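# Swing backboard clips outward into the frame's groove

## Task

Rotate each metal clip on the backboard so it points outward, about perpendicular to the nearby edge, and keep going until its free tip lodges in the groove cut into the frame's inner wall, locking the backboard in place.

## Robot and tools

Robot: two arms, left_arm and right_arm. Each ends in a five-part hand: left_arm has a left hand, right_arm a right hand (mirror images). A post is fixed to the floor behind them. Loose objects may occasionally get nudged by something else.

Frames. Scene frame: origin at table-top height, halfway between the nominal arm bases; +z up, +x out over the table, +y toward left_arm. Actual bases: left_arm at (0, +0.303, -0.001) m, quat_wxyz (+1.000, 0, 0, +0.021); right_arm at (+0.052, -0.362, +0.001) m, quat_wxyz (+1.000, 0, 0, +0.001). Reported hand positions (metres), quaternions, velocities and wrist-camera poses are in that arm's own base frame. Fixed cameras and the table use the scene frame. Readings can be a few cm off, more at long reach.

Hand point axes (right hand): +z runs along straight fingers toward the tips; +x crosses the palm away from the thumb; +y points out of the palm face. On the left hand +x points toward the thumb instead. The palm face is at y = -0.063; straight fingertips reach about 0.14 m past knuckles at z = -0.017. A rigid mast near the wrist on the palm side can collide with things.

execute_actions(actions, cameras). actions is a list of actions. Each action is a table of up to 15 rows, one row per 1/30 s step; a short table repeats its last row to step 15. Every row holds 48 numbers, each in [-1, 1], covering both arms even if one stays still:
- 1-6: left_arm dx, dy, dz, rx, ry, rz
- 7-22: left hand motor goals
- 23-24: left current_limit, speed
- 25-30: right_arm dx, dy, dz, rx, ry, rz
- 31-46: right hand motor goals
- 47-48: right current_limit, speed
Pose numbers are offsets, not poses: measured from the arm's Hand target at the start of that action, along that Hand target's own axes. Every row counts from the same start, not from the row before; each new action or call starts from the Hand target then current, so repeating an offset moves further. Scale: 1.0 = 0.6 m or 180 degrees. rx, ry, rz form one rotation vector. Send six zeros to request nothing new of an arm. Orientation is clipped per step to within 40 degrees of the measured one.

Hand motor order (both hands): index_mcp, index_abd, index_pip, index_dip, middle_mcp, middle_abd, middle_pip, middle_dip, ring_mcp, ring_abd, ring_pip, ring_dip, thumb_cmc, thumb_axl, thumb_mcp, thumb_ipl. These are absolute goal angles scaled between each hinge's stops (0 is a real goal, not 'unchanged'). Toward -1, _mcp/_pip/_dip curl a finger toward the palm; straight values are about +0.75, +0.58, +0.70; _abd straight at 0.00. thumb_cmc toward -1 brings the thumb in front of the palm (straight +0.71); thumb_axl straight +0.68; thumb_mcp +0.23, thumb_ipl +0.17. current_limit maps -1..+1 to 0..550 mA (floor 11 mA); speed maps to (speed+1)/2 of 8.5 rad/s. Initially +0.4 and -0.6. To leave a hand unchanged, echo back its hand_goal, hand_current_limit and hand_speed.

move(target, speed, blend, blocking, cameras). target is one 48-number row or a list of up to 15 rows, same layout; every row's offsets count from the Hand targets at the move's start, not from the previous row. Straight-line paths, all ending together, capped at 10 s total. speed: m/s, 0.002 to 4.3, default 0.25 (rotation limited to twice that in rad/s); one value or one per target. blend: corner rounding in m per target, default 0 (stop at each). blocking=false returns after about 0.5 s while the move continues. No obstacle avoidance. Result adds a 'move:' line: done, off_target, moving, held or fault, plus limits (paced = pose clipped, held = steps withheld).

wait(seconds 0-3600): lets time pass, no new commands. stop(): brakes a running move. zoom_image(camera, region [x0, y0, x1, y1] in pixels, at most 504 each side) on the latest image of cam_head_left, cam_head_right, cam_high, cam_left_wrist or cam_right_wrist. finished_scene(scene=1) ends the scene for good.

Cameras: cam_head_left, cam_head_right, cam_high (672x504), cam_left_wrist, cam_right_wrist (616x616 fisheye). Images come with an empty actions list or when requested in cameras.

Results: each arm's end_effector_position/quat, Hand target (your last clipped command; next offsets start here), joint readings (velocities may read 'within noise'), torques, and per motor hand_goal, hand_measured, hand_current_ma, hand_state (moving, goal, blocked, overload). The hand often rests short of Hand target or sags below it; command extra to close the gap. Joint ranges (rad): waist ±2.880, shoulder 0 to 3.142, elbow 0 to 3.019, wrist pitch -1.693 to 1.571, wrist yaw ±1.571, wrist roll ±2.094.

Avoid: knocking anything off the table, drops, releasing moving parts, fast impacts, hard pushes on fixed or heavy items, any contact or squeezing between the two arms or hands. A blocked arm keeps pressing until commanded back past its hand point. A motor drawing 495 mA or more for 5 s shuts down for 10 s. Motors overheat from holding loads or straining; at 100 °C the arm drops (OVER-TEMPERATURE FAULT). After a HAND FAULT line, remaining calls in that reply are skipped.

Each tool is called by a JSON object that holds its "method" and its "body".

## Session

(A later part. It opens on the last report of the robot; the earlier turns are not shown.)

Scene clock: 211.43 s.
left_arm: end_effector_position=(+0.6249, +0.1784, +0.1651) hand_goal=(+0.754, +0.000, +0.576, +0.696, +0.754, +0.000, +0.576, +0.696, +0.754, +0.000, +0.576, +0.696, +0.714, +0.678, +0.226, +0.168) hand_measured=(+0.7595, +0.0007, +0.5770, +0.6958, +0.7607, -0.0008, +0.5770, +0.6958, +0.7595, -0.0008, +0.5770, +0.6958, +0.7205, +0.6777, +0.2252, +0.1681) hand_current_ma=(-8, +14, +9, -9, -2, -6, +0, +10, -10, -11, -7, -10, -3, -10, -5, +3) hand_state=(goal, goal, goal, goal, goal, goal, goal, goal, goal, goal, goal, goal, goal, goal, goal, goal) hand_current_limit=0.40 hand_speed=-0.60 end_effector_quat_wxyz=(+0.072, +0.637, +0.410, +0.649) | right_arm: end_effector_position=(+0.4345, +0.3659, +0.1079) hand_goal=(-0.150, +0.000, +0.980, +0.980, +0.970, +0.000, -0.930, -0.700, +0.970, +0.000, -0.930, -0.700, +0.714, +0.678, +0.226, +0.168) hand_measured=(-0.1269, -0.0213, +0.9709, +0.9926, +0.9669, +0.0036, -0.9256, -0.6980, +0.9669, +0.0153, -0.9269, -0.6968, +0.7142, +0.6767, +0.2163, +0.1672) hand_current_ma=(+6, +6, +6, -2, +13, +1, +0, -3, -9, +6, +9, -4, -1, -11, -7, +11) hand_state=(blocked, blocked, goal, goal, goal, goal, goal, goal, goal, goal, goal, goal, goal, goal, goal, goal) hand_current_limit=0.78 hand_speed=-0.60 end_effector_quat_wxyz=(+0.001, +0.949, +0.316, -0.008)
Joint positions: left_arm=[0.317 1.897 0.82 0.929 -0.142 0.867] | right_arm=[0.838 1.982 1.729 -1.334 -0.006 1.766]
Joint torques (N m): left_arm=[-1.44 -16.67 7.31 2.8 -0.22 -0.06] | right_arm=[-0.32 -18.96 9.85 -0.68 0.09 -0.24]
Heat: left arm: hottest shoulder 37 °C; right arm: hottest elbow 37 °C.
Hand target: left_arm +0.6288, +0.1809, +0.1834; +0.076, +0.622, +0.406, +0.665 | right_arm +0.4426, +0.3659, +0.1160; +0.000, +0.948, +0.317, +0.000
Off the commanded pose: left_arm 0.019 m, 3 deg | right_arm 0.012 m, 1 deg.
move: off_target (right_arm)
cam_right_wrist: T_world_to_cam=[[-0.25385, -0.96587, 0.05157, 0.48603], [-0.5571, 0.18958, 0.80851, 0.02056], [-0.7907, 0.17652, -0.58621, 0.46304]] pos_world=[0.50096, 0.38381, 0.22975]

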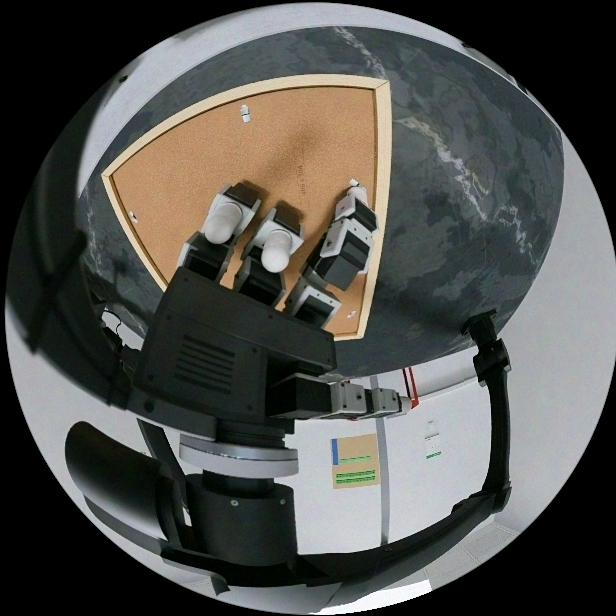

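{"method": "move", "body": {"target": [0,0,0,0,0,0,0.754,0,0.576,0.696,0.754,0,0.576,0.696,0.754,0,0.576,0.696,0.714,0.678,0.226,0.168,0.4,-0.6,0.0032,0.0024,-0.04,0,0,0,-0.15,0,0.98,0.98,0.97,0,-0.93,-0.7,0.97,0,-0.93,-0.7,0.714,0.678,0.226,0.168,0.78,-0.6], "speed": 0.06, "cameras": ["cam_right_wrist"]}}

{"method": "zoom_image", "body": {"camera": "cam_right_wrist", "region": [320, 140, 400, 220]}}

Scene clock: 215.03 s.
left_arm: end_effector_position=(+0.6249, +0.1784, +0.1651) hand_goal=(+0.754, +0.000, +0.576, +0.696, +0.754, +0.000, +0.576, +0.696, +0.754, +0.000, +0.576, +0.696, +0.714, +0.678, +0.226, +0.168) hand_measured=(+0.7595, +0.0007, +0.5770, +0.6958, +0.7607, -0.0008, +0.5770, +0.6958, +0.7595, -0.0008, +0.5770, +0.6958, +0.7205, +0.6777, +0.2252, +0.1681) hand_current_ma=(-7, +11, +0, -5, -5, -7, +4, +7, -6, -13, -2, -8, +2, -11, -4, -1) hand_state=(goal, goal, goal, goal, goal, goal, goal, goal, goal, goal, goal, goal, goal, goal, goal, goal) hand_current_limit=0.40 hand_speed=-0.60 end_effector_quat_wxyz=(+0.072, +0.637, +0.410, +0.649) | right_arm: end_effector_position=(+0.4308, +0.3598, +0.1207) hand_goal=(-0.150, +0.000, +0.980, +0.980, +0.970, +0.000, -0.930, -0.700, +0.970, +0.000, -0.930, -0.700, +0.714, +0.678, +0.226, +0.168) hand_measured=(-0.1281, -0.0213, +0.9709, +0.9875, +0.9669, +0.0036, -0.9243, -0.6980, +0.9669, +0.0153, -0.9269, -0.6968, +0.7154, +0.6777, +0.2173, +0.1681) hand_current_ma=(-9, +8, +7, +13, +12, +0, +5, -11, -13, +2, -2, +2, -12, -12, +2, +6) hand_state=(blocked, blocked, goal, goal, goal, goal, goal, goal, goal, goal, goal, goal, goal, goal, goal, goal) hand_current_limit=0.78 hand_speed=-0.60 end_effector_quat_wxyz=(+0.009, +0.949, +0.315, -0.021)
Joint positions: left_arm=[0.317 1.897 0.82 0.929 -0.142 0.867] | right_arm=[0.836 1.976 1.751 -1.392 -0.006 1.765]
Joint torques (N m): left_arm=[-1.44 -16.62 7.32 2.8 -0.22 -0.06] | right_arm=[0.38 -18.84 11.84 -0.73 0.08 -0.24]
Heat: left arm: hottest shoulder 37 °C; right arm: hottest elbow 37 °C.
Hand target: left_arm +0.6288, +0.1809, +0.1834; +0.076, +0.622, +0.406, +0.665 | right_arm +0.4451, +0.3659, +0.1400; +0.000, +0.948, +0.317, +0.000
Off the commanded pose: left_arm 0.019 m, 3 deg | right_arm 0.025 m, 3 deg.
move: off_target (right_arm)
cam_right_wrist: T_world_to_cam=[[-0.25322, -0.96419, 0.0789, 0.47435], [-0.54015, 0.20858, 0.81531, -0.00568], [-0.80257, 0.16383, -0.57362, 0.47686]] pos_world=[0.49977, 0.38042, 0.24074]

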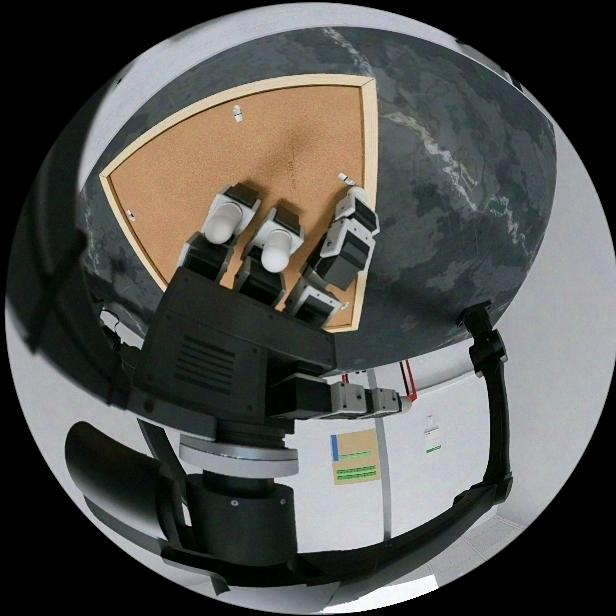

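Scaled by 6.300 from the camera's image (finer frame: 880x880).

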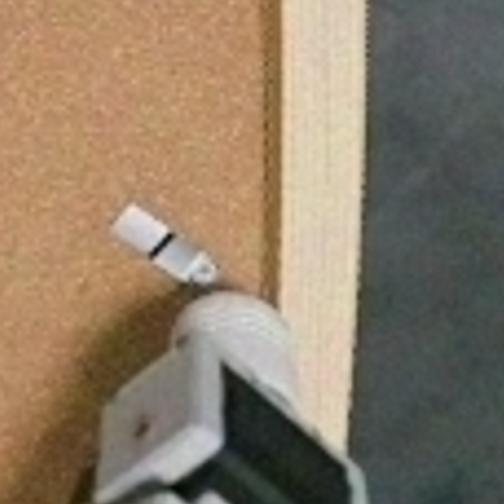

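{"method": "move", "body": {"target": [0,0,0,0,0,0,0.754,0,0.576,0.696,0.754,0,0.576,0.696,0.754,0,0.576,0.696,0.714,0.678,0.226,0.168,0.4,-0.6,0.002,-0.0027,0.0623,0,0,0,-0.15,0,0.98,0.98,0.97,0,-0.93,-0.7,0.97,0,-0.93,-0.7,0.714,0.678,0.226,0.168,0.78,-0.6], "speed": 0.06, "cameras": ["cam_right_wrist"]}}

{"method": "zoom_image", "body": {"camera": "cam_right_wrist", "region": [320, 140, 400, 220]}}

Scene clock: 217.93 s.
left_arm: end_effector_position=(+0.6249, +0.1784, +0.1651) hand_goal=(+0.754, +0.000, +0.576, +0.696, +0.754, +0.000, +0.576, +0.696, +0.754, +0.000, +0.576, +0.696, +0.714, +0.678, +0.226, +0.168) hand_measured=(+0.7595, -0.0008, +0.5770, +0.6958, +0.7607, -0.0008, +0.5770, +0.6958, +0.7595, +0.0007, +0.5770, +0.6971, +0.7205, +0.6777, +0.2262, +0.1672) hand_current_ma=(-10, +10, +5, -5, -3, -7, +4, +7, -8, -7, -4, -9, +1, -8, +3, +0) hand_state=(goal, goal, goal, goal, goal, goal, goal, goal, goal, goal, goal, goal, goal, goal, goal, goal) hand_current_limit=0.40 hand_speed=-0.60 end_effector_quat_wxyz=(+0.072, +0.637, +0.410, +0.649) | right_arm: end_effector_position=(+0.4394, +0.3694, +0.1130) hand_goal=(-0.150, +0.000, +0.980, +0.980, +0.970, +0.000, -0.930, -0.700, +0.970, +0.000, -0.930, -0.700, +0.714, +0.678, +0.226, +0.168) hand_measured=(-0.1269, -0.0213, +0.9709, +0.9875, +0.9669, +0.0051, -0.9256, -0.6980, +0.9669, +0.0153, -0.9269, -0.6968, +0.7154, +0.6777, +0.2163, +0.1672) hand_current_ma=(-5, +14, +4, -2, +4, -16, +3, +1, -8, -2, +4, -2, -2, -5, -4, +4) hand_state=(blocked, blocked, goal, goal, goal, goal, goal, goal, goal, goal, goal, goal, goal, goal, goal, goal) hand_current_limit=0.78 hand_speed=-0.60 end_effector_quat_wxyz=(-0.003, +0.949, +0.316, +0.000)
Joint positions: left_arm=[0.317 1.897 0.82 0.929 -0.142 0.867] | right_arm=[0.836 1.982 1.746 -1.332 -0.006 1.765]
Joint torques (N m): left_arm=[-1.44 -16.67 7.32 2.8 -0.22 -0.06] | right_arm=[0.62 -17.32 8.06 0.23 0.07 -0.24]
Heat: left arm: hottest shoulder 37 °C; right arm: hottest elbow 38 °C.
Hand target: left_arm +0.6288, +0.1809, +0.1834; +0.076, +0.622, +0.406, +0.665 | right_arm +0.4451, +0.3679, +0.1026; +0.000, +0.948, +0.317, +0.000
Off the commanded pose: left_arm 0.019 m, 3 deg | right_arm 0.012 m, 0 deg.
move: off_target (right_arm)
cam_right_wrist: T_world_to_cam=[[-0.25511, -0.96624, 0.03595, 0.49283], [-0.56642, 0.17947, 0.80434, 0.02687], [-0.78364, 0.18483, -0.59308, 0.464]] pos_world=[0.50455, 0.3856, 0.23586]

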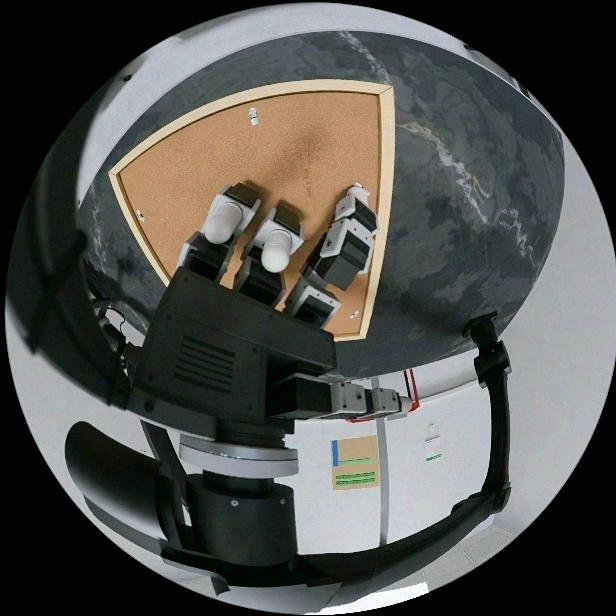

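Scaled by 6.300 from the camera's image (finer frame: 880x880).

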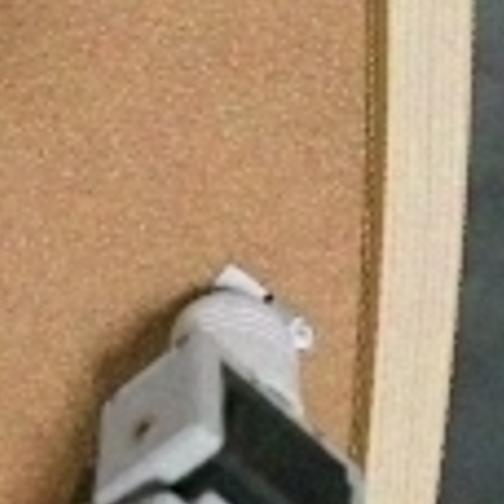

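{"method": "move", "body": {"target": [[0,0,0,0,0,0,0.754,0,0.576,0.696,0.754,0,0.576,0.696,0.754,0,0.576,0.696,0.714,0.678,0.226,0.168,0.4,-0.6,0,0.004,0.033,0,0,0,-0.15,0,0.98,0.98,0.97,0,-0.93,-0.7,0.97,0,-0.93,-0.7,0.714,0.678,0.226,0.168,0.78,-0.6],[0,0,0,0,0,0,0.754,0,0.576,0.696,0.754,0,0.576,0.696,0.754,0,0.576,0.696,0.714,0.678,0.226,0.168,0.4,-0.6,0,0.03,0.033,0,0,0,-0.15,0,0.98,0.98,0.97,0,-0.93,-0.7,0.97,0,-0.93,-0.7,0.714,0.678,0.226,0.168,0.78,-0.6]], "speed": 0.05, "cameras": ["cam_right_wrist"]}}

{"method": "zoom_image", "body": {"camera": "cam_right_wrist", "region": [320, 140, 400, 220]}}

Scene clock: 222.17 s.
left_arm: end_effector_position=(+0.6249, +0.1784, +0.1651) hand_goal=(+0.754, +0.000, +0.576, +0.696, +0.754, +0.000, +0.576, +0.696, +0.754, +0.000, +0.576, +0.696, +0.714, +0.678, +0.226, +0.168) hand_measured=(+0.7595, +0.0007, +0.5770, +0.6958, +0.7607, -0.0008, +0.5770, +0.6958, +0.7607, +0.0007, +0.5770, +0.6958, +0.7205, +0.6777, +0.2262, +0.1681) hand_current_ma=(-6, +13, +5, +1, -1, -2, +4, +3, -9, -13, -3, -3, -10, -8, -3, +2) hand_state=(goal, goal, goal, goal, goal, goal, goal, goal, goal, goal, goal, goal, goal, goal, goal, goal) hand_current_limit=0.40 hand_speed=-0.60 end_effector_quat_wxyz=(+0.072, +0.637, +0.410, +0.649) | right_arm: end_effector_position=(+0.4418, +0.3681, +0.0999) hand_goal=(-0.150, +0.000, +0.980, +0.980, +0.970, +0.000, -0.930, -0.700, +0.970, +0.000, -0.930, -0.700, +0.714, +0.678, +0.226, +0.168) hand_measured=(-0.1848, -0.0066, +0.9747, +1.0000, +0.9669, +0.0036, -0.9256, -0.6980, +0.9669, +0.0168, -0.9269, -0.6968, +0.7142, +0.6777, +0.2173, +0.1672) hand_current_ma=(-9, +9, -2, +10, +12, -13, +12, +1, +10, -4, +12, -9, +6, -9, +4, +5) hand_state=(blocked, goal, goal, blocked, goal, goal, goal, goal, goal, goal, goal, goal, goal, goal, goal, goal) hand_current_limit=0.78 hand_speed=-0.60 end_effector_quat_wxyz=(-0.008, +0.950, +0.312, +0.004)
Joint positions: left_arm=[0.317 1.897 0.82 0.929 -0.142 0.867] | right_arm=[0.83 1.985 1.718 -1.288 -0.011 1.766]
Joint torques (N m): left_arm=[-1.49 -16.67 7.34 2.78 -0.22 -0.06] | right_arm=[-1.32 -17.44 6.84 0.39 0.2 -0.43]
Heat: left arm: hottest shoulder 37 °C; right arm: hottest elbow 38 °C.
Hand target: left_arm +0.6288, +0.1809, +0.1834; +0.076, +0.622, +0.406, +0.665 | right_arm +0.4559, +0.3535, +0.0829; +0.000, +0.948, +0.317, +0.000
Off the commanded pose: left_arm 0.019 m, 3 deg | right_arm 0.027 m, 1 deg.
move: off_target (right_arm)
cam_right_wrist: T_world_to_cam=[[-0.26264, -0.96464, 0.02217, 0.49681], [-0.56944, 0.1735, 0.80352, 0.04253], [-0.77895, 0.19841, -0.59487, 0.45144]] pos_world=[0.50635, 0.38229, 0.22336]

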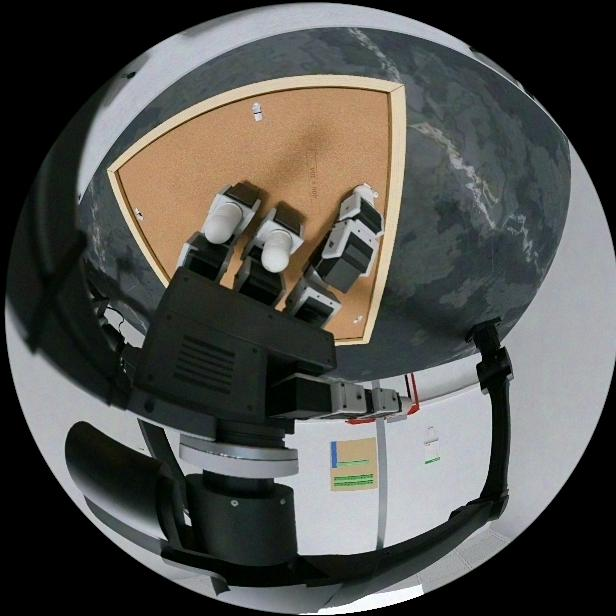

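Scaled by 6.300 from the camera's image (finer frame: 880x880).

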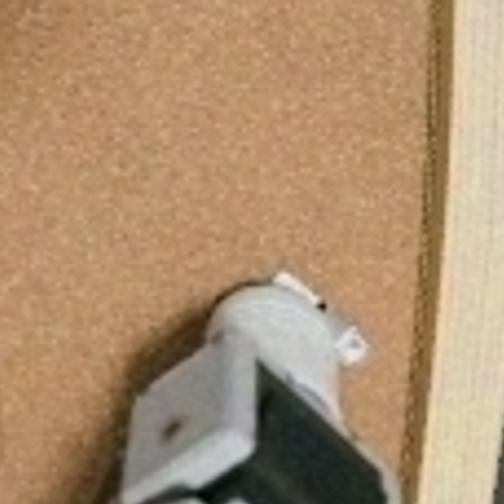

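{"method": "move", "body": {"target": [0,0,0,0,0,0,0.754,0,0.576,0.696,0.754,0,0.576,0.696,0.754,0,0.576,0.696,0.714,0.678,0.226,0.168,0.4,-0.6,0,0.03,0,0,0,0,-0.15,0,0.98,0.98,0.97,0,-0.93,-0.7,0.97,0,-0.93,-0.7,0.714,0.678,0.226,0.168,0.78,-0.6], "speed": 0.05, "cameras": ["cam_right_wrist"]}}

{"method": "zoom_image", "body": {"camera": "cam_right_wrist", "region": [320, 140, 400, 220]}}

Scene clock: 224.63 s.
left_arm: end_effector_position=(+0.6249, +0.1784, +0.1651) hand_goal=(+0.754, +0.000, +0.576, +0.696, +0.754, +0.000, +0.576, +0.696, +0.754, +0.000, +0.576, +0.696, +0.714, +0.678, +0.226, +0.168) hand_measured=(+0.7595, -0.0008, +0.5770, +0.6958, +0.7607, -0.0008, +0.5770, +0.6958, +0.7595, -0.0008, +0.5770, +0.6958, +0.7217, +0.6777, +0.2262, +0.1681) hand_current_ma=(-8, +9, +3, -10, +2, -7, +0, +6, -8, -4, -5, -8, +0, -7, -2, +11) hand_state=(goal, goal, goal, goal, goal, goal, goal, goal, goal, goal, goal, goal, goal, goal, goal, goal) hand_current_limit=0.40 hand_speed=-0.60 end_effector_quat_wxyz=(+0.072, +0.637, +0.410, +0.649) | right_arm: end_effector_position=(+0.4586, +0.3487, +0.0989) hand_goal=(-0.150, +0.000, +0.980, +0.980, +0.970, +0.000, -0.930, -0.700, +0.970, +0.000, -0.930, -0.700, +0.714, +0.678, +0.226, +0.168) hand_measured=(-0.1980, -0.0066, +0.9722, +1.0000, +0.9669, +0.0036, -0.9243, -0.6980, +0.9669, +0.0153, -0.9269, -0.6968, +0.7154, +0.6777, +0.2163, +0.1672) hand_current_ma=(-14, +14, +0, -5, -2, -12, +6, -2, -1, +6, +25, +4, -4, -16, +8, +2) hand_state=(blocked, goal, goal, blocked, goal, goal, goal, goal, goal, goal, goal, goal, goal, goal, goal, goal) hand_current_limit=0.78 hand_speed=-0.60 end_effector_quat_wxyz=(-0.009, +0.951, +0.310, +0.004)
Joint positions: left_arm=[0.317 1.897 0.82 0.929 -0.142 0.867] | right_arm=[0.787 1.98 1.706 -1.282 -0.012 1.728]
Joint torques (N m): left_arm=[-1.44 -16.62 7.32 2.78 -0.22 -0.06] | right_arm=[-0.09 -17.08 6.99 0.27 0.23 -0.36]
Heat: left arm: hottest shoulder 37 °C; right arm: hottest elbow 37 °C.
Hand target: left_arm +0.6288, +0.1809, +0.1834; +0.076, +0.622, +0.406, +0.665 | right_arm +0.4668, +0.3391, +0.0831; +0.000, +0.948, +0.317, +0.000
Off the commanded pose: left_arm 0.019 m, 3 deg | right_arm 0.020 m, 1 deg.
move: off_target (right_arm)
cam_right_wrist: T_world_to_cam=[[-0.26684, -0.96351, 0.02095, 0.4842], [-0.56863, 0.17496, 0.80377, 0.05541], [-0.77811, 0.20257, -0.59457, 0.46579]] pos_world=[0.52315, 0.36249, 0.22226]

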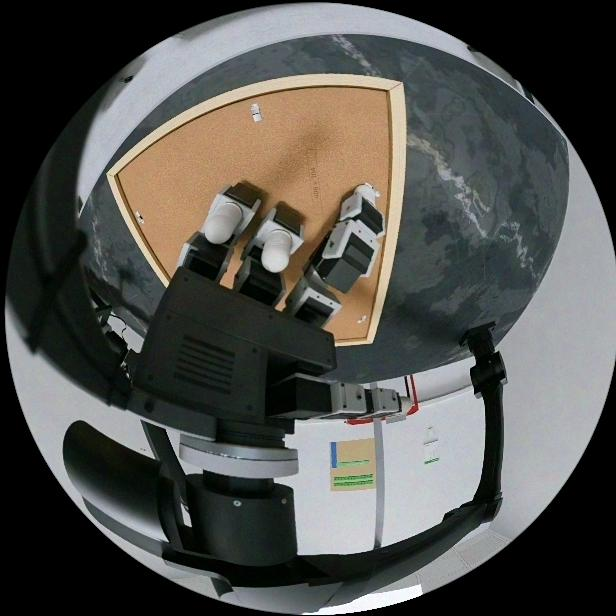

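Scaled by 6.300 from the camera's image (finer frame: 880x880).

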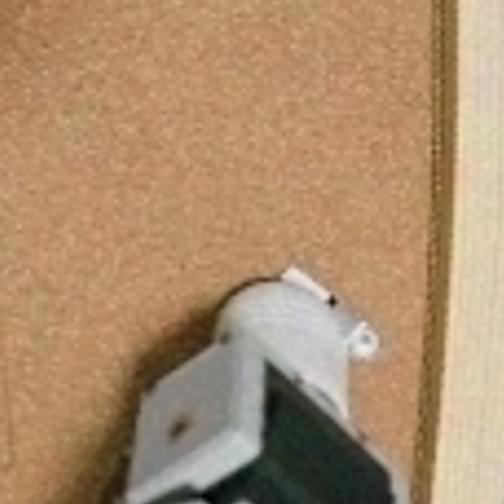

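{"method": "move", "body": {"target": [0,0,0,0,0,0,0.754,0,0.576,0.696,0.754,0,0.576,0.696,0.754,0,0.576,0.696,0.714,0.678,0.226,0.168,0.4,-0.6,0,-0.03,-0.15,0,0,0,-0.15,0,0.98,0.98,0.97,0,-0.93,-0.7,0.97,0,-0.93,-0.7,0.714,0.678,0.226,0.168,0.78,-0.6], "speed": 0.1, "cameras": ["cam_head_left","cam_high","cam_right_wrist"]}}

{"method": "zoom_image", "body": {"camera": "cam_head_left", "region": [250, 150, 420, 310]}}

{"method": "zoom_image", "body": {"camera": "cam_high", "region": [260, 130, 470, 320]}}

Scene clock: 240.50 s.
left_arm: end_effector_position=(+0.6249, +0.1784, +0.1651) hand_goal=(+0.754, +0.000, +0.576, +0.696, +0.754, +0.000, +0.576, +0.696, +0.754, +0.000, +0.576, +0.696, +0.714, +0.678, +0.226, +0.168) hand_measured=(+0.7595, +0.0007, +0.5757, +0.6971, +0.7607, -0.0008, +0.5770, +0.6958, +0.7595, +0.0007, +0.5770, +0.6958, +0.7205, +0.6777, +0.2262, +0.1681) hand_current_ma=(-1, +5, +6, -7, -1, -7, +4, +5, -7, -11, +4, -7, -12, -12, +0, -4) hand_state=(goal, goal, goal, goal, goal, goal, goal, goal, goal, goal, goal, goal, goal, goal, goal, goal) hand_current_limit=0.40 hand_speed=-0.60 end_effector_quat_wxyz=(+0.072, +0.637, +0.410, +0.649) | right_arm: end_effector_position=(+0.4511, +0.3426, +0.1588) hand_goal=(-0.150, +0.000, +0.980, +0.980, +0.970, +0.000, -0.930, -0.700, +0.970, +0.000, -0.930, -0.700, +0.714, +0.678, +0.226, +0.168) hand_measured=(-0.1293, -0.0213, +0.9683, +0.9926, +0.9669, +0.0036, -0.9256, -0.6980, +0.9669, +0.0153, -0.9281, -0.6968, +0.7142, +0.6767, +0.2163, +0.1672) hand_current_ma=(-9, +15, +13, +6, +6, -10, +12, +4, +4, -3, +7, -3, -10, +4, +0, +7) hand_state=(blocked, blocked, goal, goal, goal, goal, goal, goal, goal, goal, goal, goal, goal, goal, goal, goal) hand_current_limit=0.78 hand_speed=-0.60 end_effector_quat_wxyz=(+0.005, +0.948, +0.318, -0.017)
Joint positions: left_arm=[0.317 1.897 0.82 0.929 -0.142 0.867] | right_arm=[0.792 1.951 1.816 -1.47 -0.006 1.714]
Joint torques (N m): left_arm=[-1.44 -16.73 7.32 2.78 -0.22 -0.06] | right_arm=[1.79 -18.32 11.7 -0.64 0.07 -0.08]
Heat: left arm: hottest shoulder 37 °C; right arm: hottest elbow 37 °C.
Hand target: left_arm +0.6288, +0.1809, +0.1834; +0.076, +0.622, +0.406, +0.665 | right_arm +0.4559, +0.3535, +0.1729; +0.000, +0.948, +0.317, +0.000
Off the commanded pose: left_arm 0.019 m, 3 deg | right_arm 0.019 m, 2 deg.
move: off_target (right_arm)
cam_right_wrist: T_world_to_cam=[[-0.24761, -0.96649, 0.06767, 0.45991], [-0.54674, 0.19705, 0.81379, -0.01505], [-0.79985, 0.1645, -0.57721, 0.51699]] pos_world=[0.51916, 0.36242, 0.27954]

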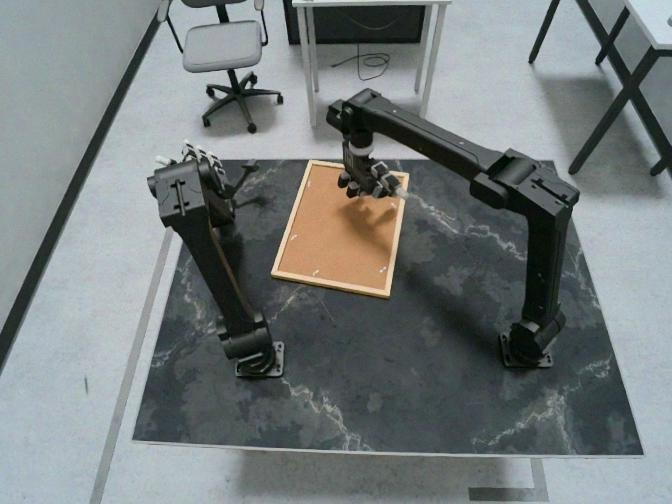

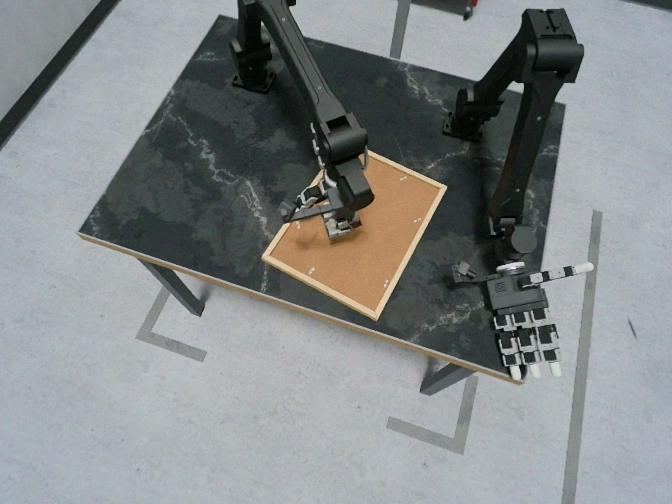

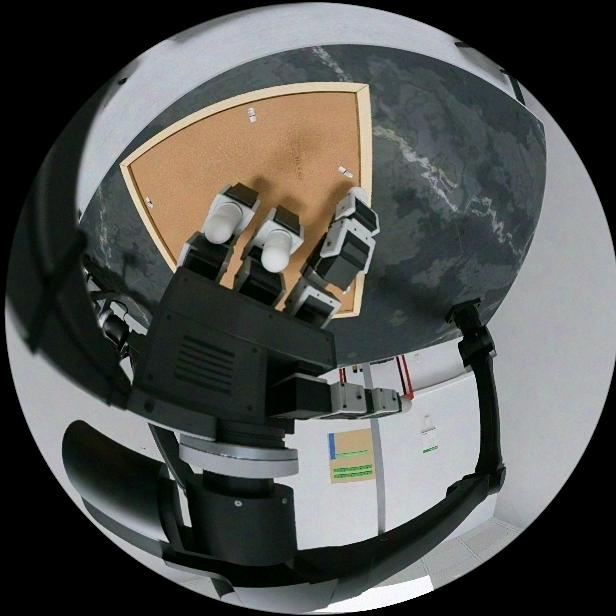

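Scaled by 2.965 from the camera's image (finer frame: 960x720).

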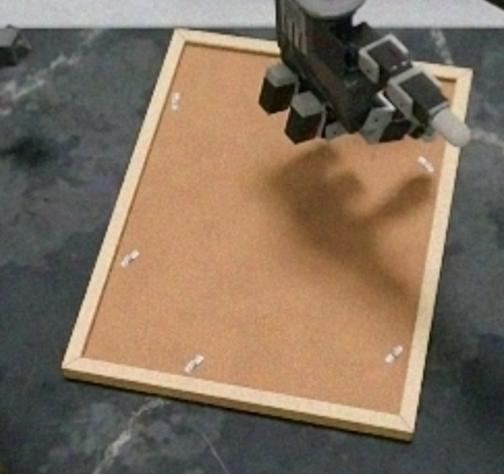

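Scaled by 2.400 from the camera's image (finer frame: 960x720).

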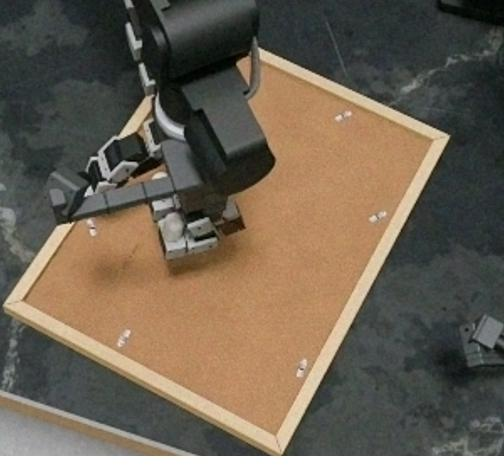

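{"method": "move", "body": {"target": [0,0,0,0,0,0,0.754,0,0.576,0.696,0.754,0,0.576,0.696,0.754,0,0.576,0.696,0.714,0.678,0.226,0.168,0.4,-0.6,0,0,0,0,0,0,0.97,0,-0.95,-0.95,-0.89,0,-0.299,0.478,-0.89,0,-0.299,0.478,0.714,0.678,0.226,0.168,0.78,-0.6], "speed": 0.1, "cameras": ["cam_head_left","cam_high","cam_right_wrist"]}}

{"method": "zoom_image", "body": {"camera": "cam_head_left", "region": [320, 120, 420, 220]}}

{"method": "zoom_image", "body": {"camera": "cam_high", "region": [280, 180, 380, 260]}}

{"method": "zoom_image", "body": {"camera": "cam_right_wrist", "region": [100, 100, 450, 450]}}

Scene clock: 244.83 s.
left_arm: end_effector_position=(+0.6249, +0.1784, +0.1651) hand_goal=(+0.754, +0.000, +0.576, +0.696, +0.754, +0.000, +0.576, +0.696, +0.754, +0.000, +0.576, +0.696, +0.714, +0.678, +0.226, +0.168) hand_measured=(+0.7607, -0.0008, +0.5770, +0.6958, +0.7607, -0.0008, +0.5770, +0.6958, +0.7595, +0.0007, +0.5770, +0.6958, +0.7205, +0.6767, +0.2252, +0.1681) hand_current_ma=(-7, +7, +10, -6, +4, -5, -3, +6, -8, -4, -6, -11, -3, -11, -4, +3) hand_state=(goal, goal, goal, goal, goal, goal, goal, goal, goal, goal, goal, goal, goal, goal, goal, goal) hand_current_limit=0.40 hand_speed=-0.60 end_effector_quat_wxyz=(+0.072, +0.637, +0.410, +0.649) | right_arm: end_effector_position=(+0.4511, +0.3426, +0.1588) hand_goal=(+0.970, +0.000, -0.950, -0.950, -0.890, +0.000, -0.298, +0.478, -0.890, +0.000, -0.298, +0.478, +0.714, +0.678, +0.226, +0.168) hand_measured=(+0.9585, -0.0228, -0.8473, -0.8484, -0.8408, +0.0036, -0.2917, +0.4754, -0.7516, +0.0241, -0.2814, +0.4805, +0.7154, +0.6777, +0.2173, +0.1672) hand_current_ma=(-12, +6, +46, +35, +28, +0, +3, +1, +59, -1, +11, +6, -12, -3, +2, +6) hand_state=(goal, blocked, blocked, blocked, blocked, goal, goal, goal, blocked, blocked, goal, goal, goal, goal, goal, goal) hand_current_limit=0.78 hand_speed=-0.60 end_effector_quat_wxyz=(+0.005, +0.948, +0.318, -0.017)
Joint positions: left_arm=[0.317 1.897 0.82 0.929 -0.142 0.867] | right_arm=[0.792 1.951 1.816 -1.47 -0.006 1.714]
Joint torques (N m): left_arm=[-1.44 -16.62 7.32 2.8 -0.22 -0.06] | right_arm=[1.9 -18.55 11.7 -0.7 0.14 -0.08]
Heat: left arm: hottest shoulder 37 °C; right arm: hottest elbow 38 °C.
Hand target: left_arm +0.6288, +0.1809, +0.1834; +0.076, +0.622, +0.406, +0.665 | right_arm +0.4559, +0.3535, +0.1729; +0.000, +0.948, +0.317, +0.000
Off the commanded pose: left_arm 0.019 m, 3 deg | right_arm 0.018 m, 2 deg.
move: done
cam_right_wrist: T_world_to_cam=[[-0.24761, -0.96649, 0.06767, 0.45991], [-0.54674, 0.19705, 0.81379, -0.01505], [-0.79985, 0.1645, -0.57721, 0.51699]] pos_world=[0.51916, 0.36242, 0.27954]

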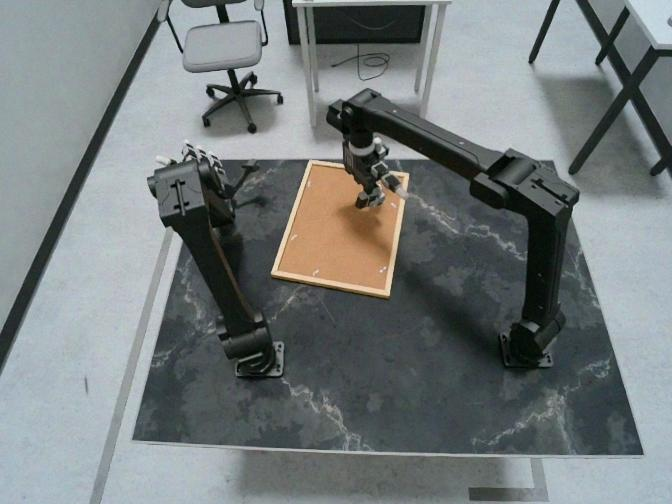

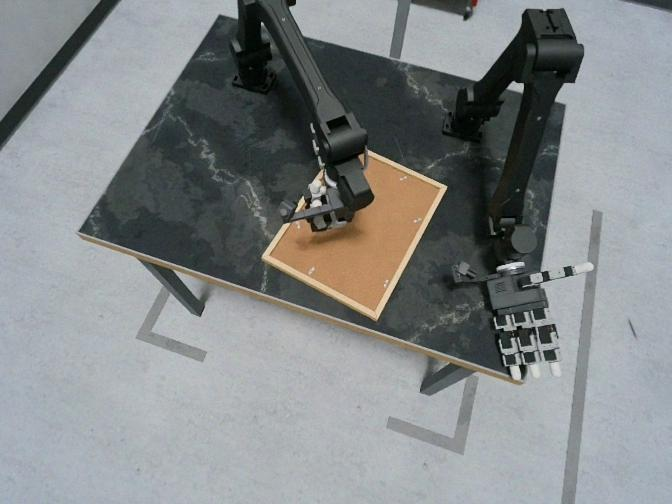

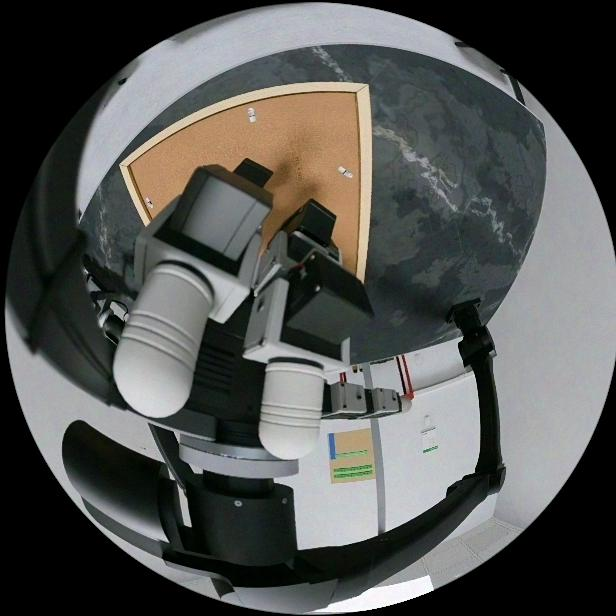

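Scaled by 5.040 from the camera's image (finer frame: 960x720).

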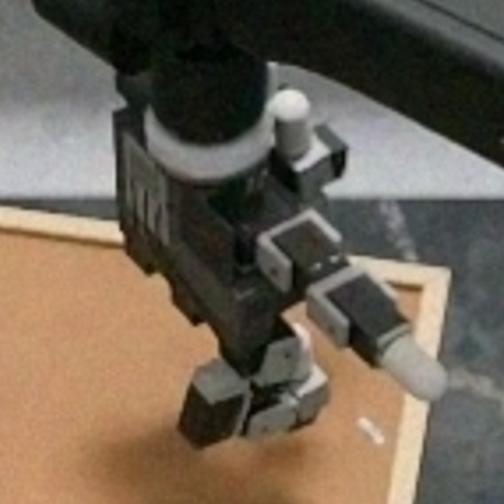

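Scaled by 5.040 from the camera's image (finer frame: 960x720).

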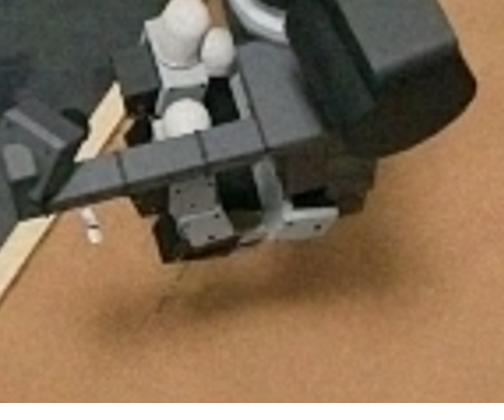

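Scaled by 1.440 from the camera's image (finer frame: 880x880).

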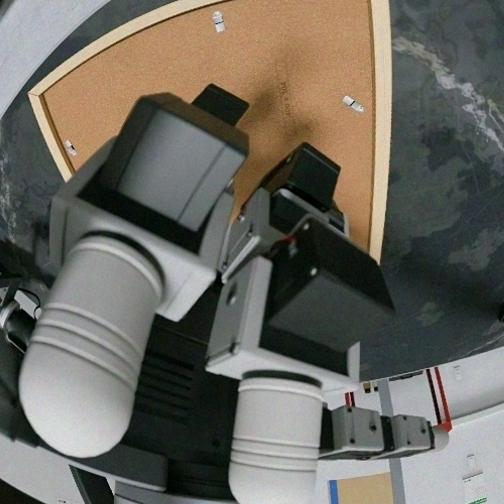

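{"method": "zoom_image", "body": {"camera": "cam_right_wrist", "region": [325, 140, 385, 200]}}

Scaled by 8.400 from the camera's image (finer frame: 880x880).

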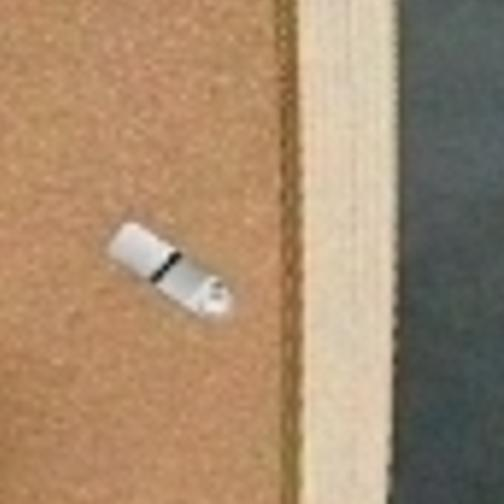

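{"method": "move", "body": {"target": [0,0,0,0,0,0,0.754,0,0.576,0.696,0.754,0,0.576,0.696,0.754,0,0.576,0.696,0.714,0.678,0.226,0.168,0.4,-0.6,0,0,0,0,0,0,0.754,0,-0.8,-0.7,0.97,0,0.576,0.696,0.97,0,0.576,0.696,0.714,0.678,0.226,0.168,0.78,-0.6], "speed": 0.1, "cameras": ["cam_head_left","cam_high","cam_right_wrist"]}}

{"method": "zoom_image", "body": {"camera": "cam_right_wrist", "region": [250, 150, 430, 330]}}

{"method": "zoom_image", "body": {"camera": "cam_head_left", "region": [330, 150, 420, 220]}}

Scene clock: 255.50 s.
left_arm: end_effector_position=(+0.6249, +0.1784, +0.1651) hand_goal=(+0.754, +0.000, +0.576, +0.696, +0.754, +0.000, +0.576, +0.696, +0.754, +0.000, +0.576, +0.696, +0.714, +0.678, +0.226, +0.168) hand_measured=(+0.7595, +0.0007, +0.5770, +0.6958, +0.7607, +0.0007, +0.5770, +0.6958, +0.7595, +0.0007, +0.5770, +0.6958, +0.7217, +0.6777, +0.2252, +0.1672) hand_current_ma=(-15, +11, -1, -13, -4, -5, -3, +3, -9, -11, +0, -8, -5, -13, +4, -1) hand_state=(goal, goal, goal, goal, goal, goal, goal, goal, goal, goal, goal, goal, goal, goal, goal, goal) hand_current_limit=0.40 hand_speed=-0.60 end_effector_quat_wxyz=(+0.072, +0.637, +0.410, +0.649) | right_arm: end_effector_position=(+0.4511, +0.3426, +0.1588) hand_goal=(+0.754, +0.000, -0.800, -0.700, +0.970, +0.000, +0.576, +0.696, +0.970, +0.000, +0.576, +0.696, +0.714, +0.678, +0.226, +0.168) hand_measured=(+0.7607, -0.0213, -0.7985, -0.7057, +0.9500, +0.0036, +0.5757, +0.6983, +0.9476, +0.0153, +0.5782, +0.6907, +0.7142, +0.6767, +0.2163, +0.1681) hand_current_ma=(-4, +11, +15, -3, +11, +0, -3, -11, -8, -11, +2, +14, -6, -20, +9, +16) hand_state=(goal, blocked, goal, goal, blocked, goal, goal, goal, blocked, goal, goal, goal, goal, goal, goal, goal) hand_current_limit=0.78 hand_speed=-0.60 end_effector_quat_wxyz=(+0.005, +0.948, +0.318, -0.017)
Joint positions: left_arm=[0.317 1.897 0.82 0.929 -0.142 0.867] | right_arm=[0.792 1.951 1.816 -1.47 -0.006 1.714]
Joint torques (N m): left_arm=[-1.44 -16.67 7.32 2.8 -0.22 -0.05] | right_arm=[1.85 -18.37 11.69 -0.7 -0.01 -0.07]
Heat: left arm: hottest shoulder 37 °C; right arm: hottest elbow 40 °C.
Hand target: left_arm +0.6288, +0.1809, +0.1834; +0.076, +0.622, +0.406, +0.665 | right_arm +0.4559, +0.3535, +0.1729; +0.000, +0.948, +0.317, +0.000
Off the commanded pose: left_arm 0.019 m, 3 deg | right_arm 0.018 m, 2 deg.
move: done
cam_right_wrist: T_world_to_cam=[[-0.24761, -0.96649, 0.06767, 0.45991], [-0.54674, 0.19705, 0.81379, -0.01505], [-0.79985, 0.1645, -0.57721, 0.51699]] pos_world=[0.51916, 0.36242, 0.27954]

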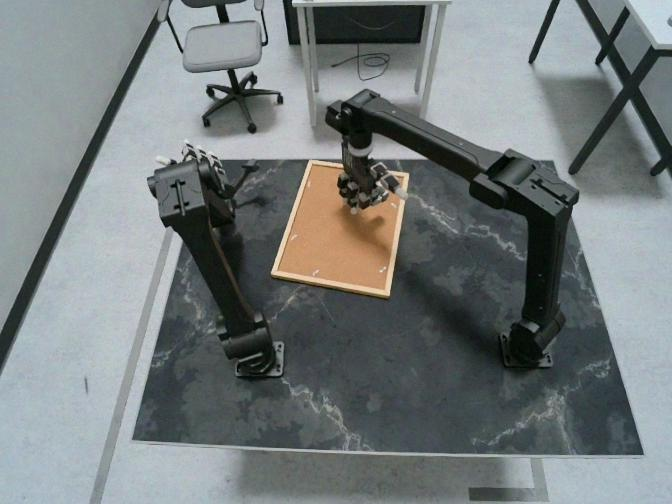

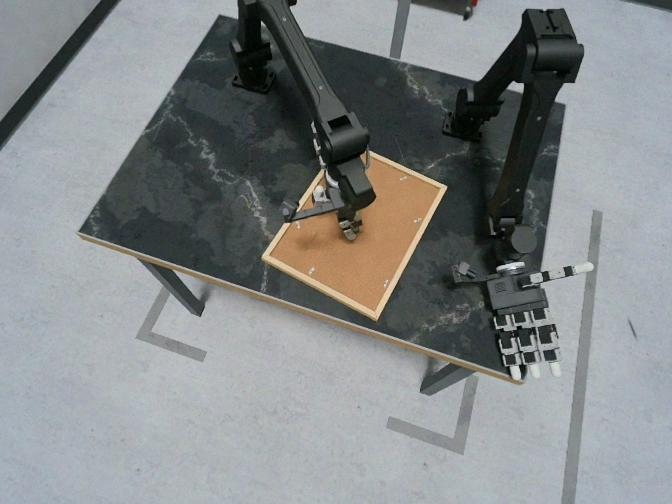

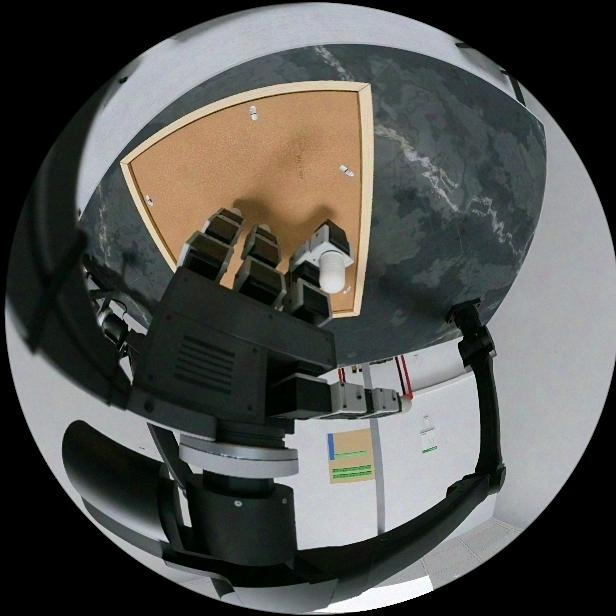

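Scaled by 2.800 from the camera's image (finer frame: 880x880).

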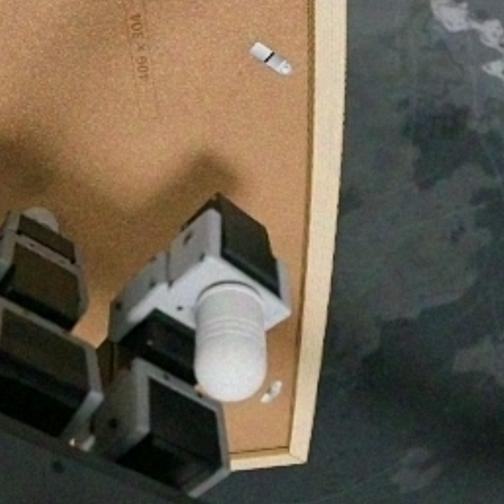

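Scaled by 5.600 from the camera's image (finer frame: 960x720).

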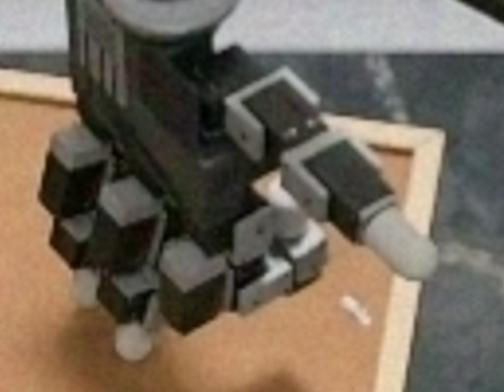

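{"method": "move", "body": {"target": [0,0,0,0,0,0,0.98,0,-0.98,-0.609,0.98,0,-0.98,-0.609,0.98,0,-0.98,-0.609,0.714,0.678,0.226,0.168,0.6,-0.6,-0.2875,-0.272,-0.0785,0,0,-0.2944,0.754,0,0.576,0.696,0.754,0,0.576,0.696,0.754,0,0.576,0.696,0.714,0.678,0.226,0.168,0.78,-0.6], "speed": 0.2, "cameras": ["cam_head_left","cam_high","cam_left_wrist"]}}

Scene clock: 289.07 s.
left_arm: end_effector_position=(+0.6249, +0.1784, +0.1654) hand_goal=(+0.980, +0.000, -0.980, -0.608, +0.980, +0.000, -0.980, -0.608, +0.980, +0.000, -0.980, -0.608, +0.714, +0.678, +0.226, +0.168) hand_measured=(+0.9922, -0.0008, -0.9769, -0.6101, +0.9947, -0.0008, -0.9782, -0.6076, +0.9730, +0.0007, -0.9782, -0.6089, +0.7230, +0.6777, +0.2252, +0.1672) hand_current_ma=(-2, +7, +6, -9, +4, -4, -1, +15, -13, -1, +5, -12, -3, -5, +1, +4) hand_state=(goal, goal, goal, goal, goal, goal, goal, goal, goal, goal, goal, goal, goal, goal, goal, goal) hand_current_limit=0.60 hand_speed=-0.60 end_effector_quat_wxyz=(+0.072, +0.636, +0.410, +0.650) | right_arm: end_effector_position=(+0.2200, +0.3823, +0.2204) hand_goal=(+0.754, +0.000, +0.576, +0.696, +0.754, +0.000, +0.576, +0.696, +0.754, +0.000, +0.576, +0.696, +0.714, +0.678, +0.226, +0.168) hand_measured=(+0.7547, -0.0184, +0.5718, +0.6932, +0.7450, +0.0036, +0.5770, +0.6996, +0.7450, +0.0139, +0.5782, +0.6894, +0.7142, +0.6777, +0.2163, +0.1672) hand_current_ma=(+5, +11, +1, -6, +5, -6, -9, -13, -2, +9, -1, +4, -6, -30, +5, +7) hand_state=(goal, goal, goal, goal, goal, goal, goal, goal, goal, goal, goal, goal, goal, goal, goal, goal) hand_current_limit=0.78 hand_speed=-0.60 end_effector_quat_wxyz=(-0.004, +0.715, +0.699, +0.003)
Joint positions: left_arm=[0.317 1.896 0.82 0.929 -0.142 0.867] | right_arm=[1.248 1.46 1.339 -1.441 -0.004 1.271]
Joint torques (N m): left_arm=[-1.44 -16.62 7.28 2.73 -0.22 -0.06] | right_arm=[0.91 -12.16 8.27 -0.59 -0.05 -0.24]
Heat: left arm: hottest shoulder 37 °C; right arm: hottest elbow 43 °C.
Hand target: left_arm +0.6288, +0.1809, +0.1835; +0.076, +0.622, +0.406, +0.665 | right_arm +0.2199, +0.3802, +0.2201; +0.000, +0.707, +0.707, +0.000
Off the commanded pose: left_arm 0.019 m, 3 deg | right_arm 0.002 m, 1 deg.
move: done
cam_left_wrist: T_world_to_cam=[[-0.1325, -0.06254, -0.98921, 0.22619], [-0.96867, 0.21967, 0.11586, 0.487], [0.21005, 0.97357, -0.08968, -0.16814]] pos_world=[0.53703, 0.07086, 0.15224]

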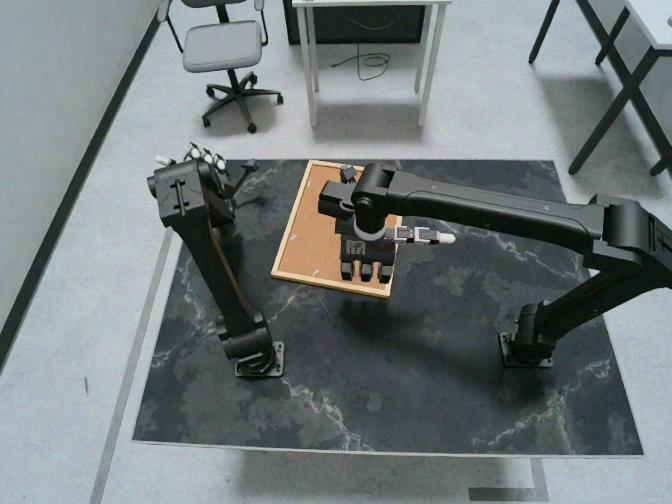

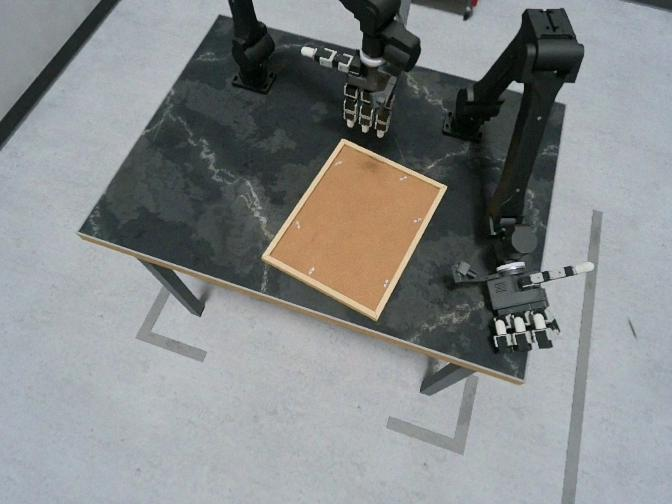

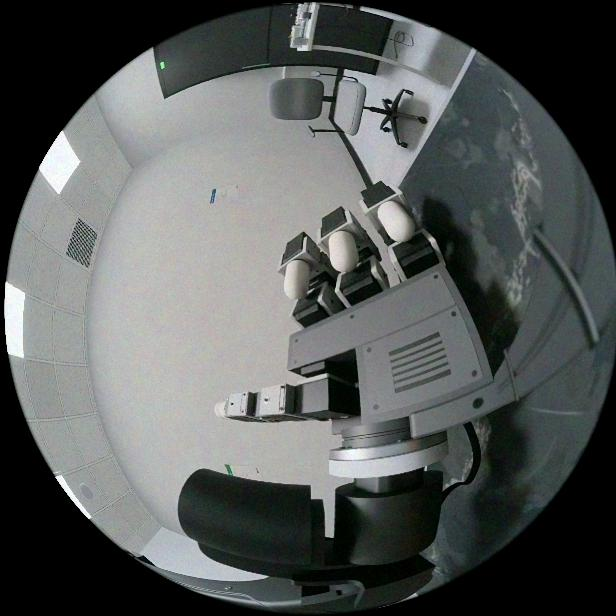

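{"method": "zoom_image", "body": {"camera": "cam_high", "region": [255, 135, 355, 275]}}

{"method": "zoom_image", "body": {"camera": "cam_high", "region": [355, 150, 455, 325]}}

{"method": "zoom_image", "body": {"camera": "cam_left_wrist", "region": [260, 160, 460, 360]}}

Scaled by 3.600 from the camera's image (finer frame: 960x720).

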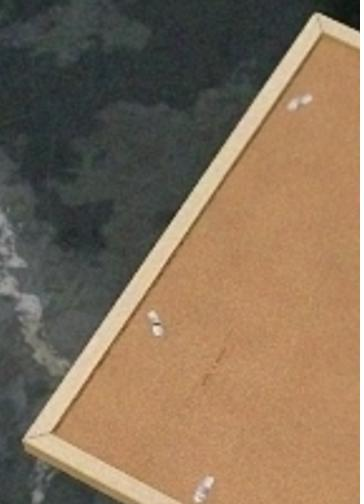

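Scaled by 2.880 from the camera's image (finer frame: 960x720).

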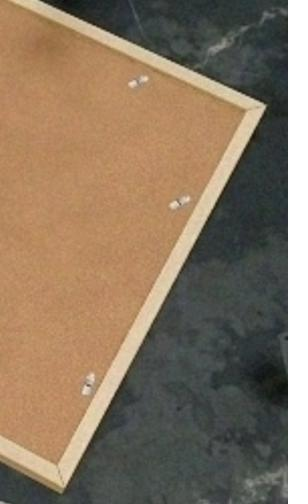

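Scaled by 2.520 from the camera's image (finer frame: 880x880).

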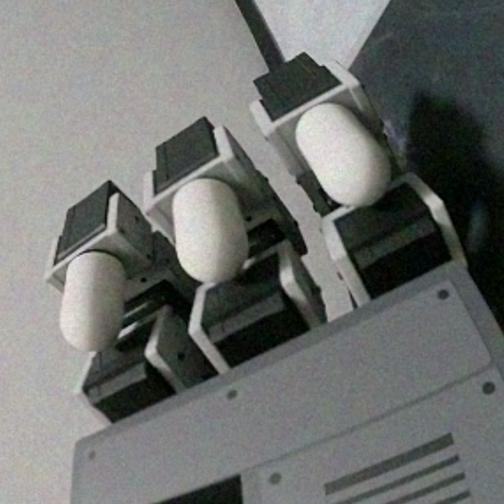

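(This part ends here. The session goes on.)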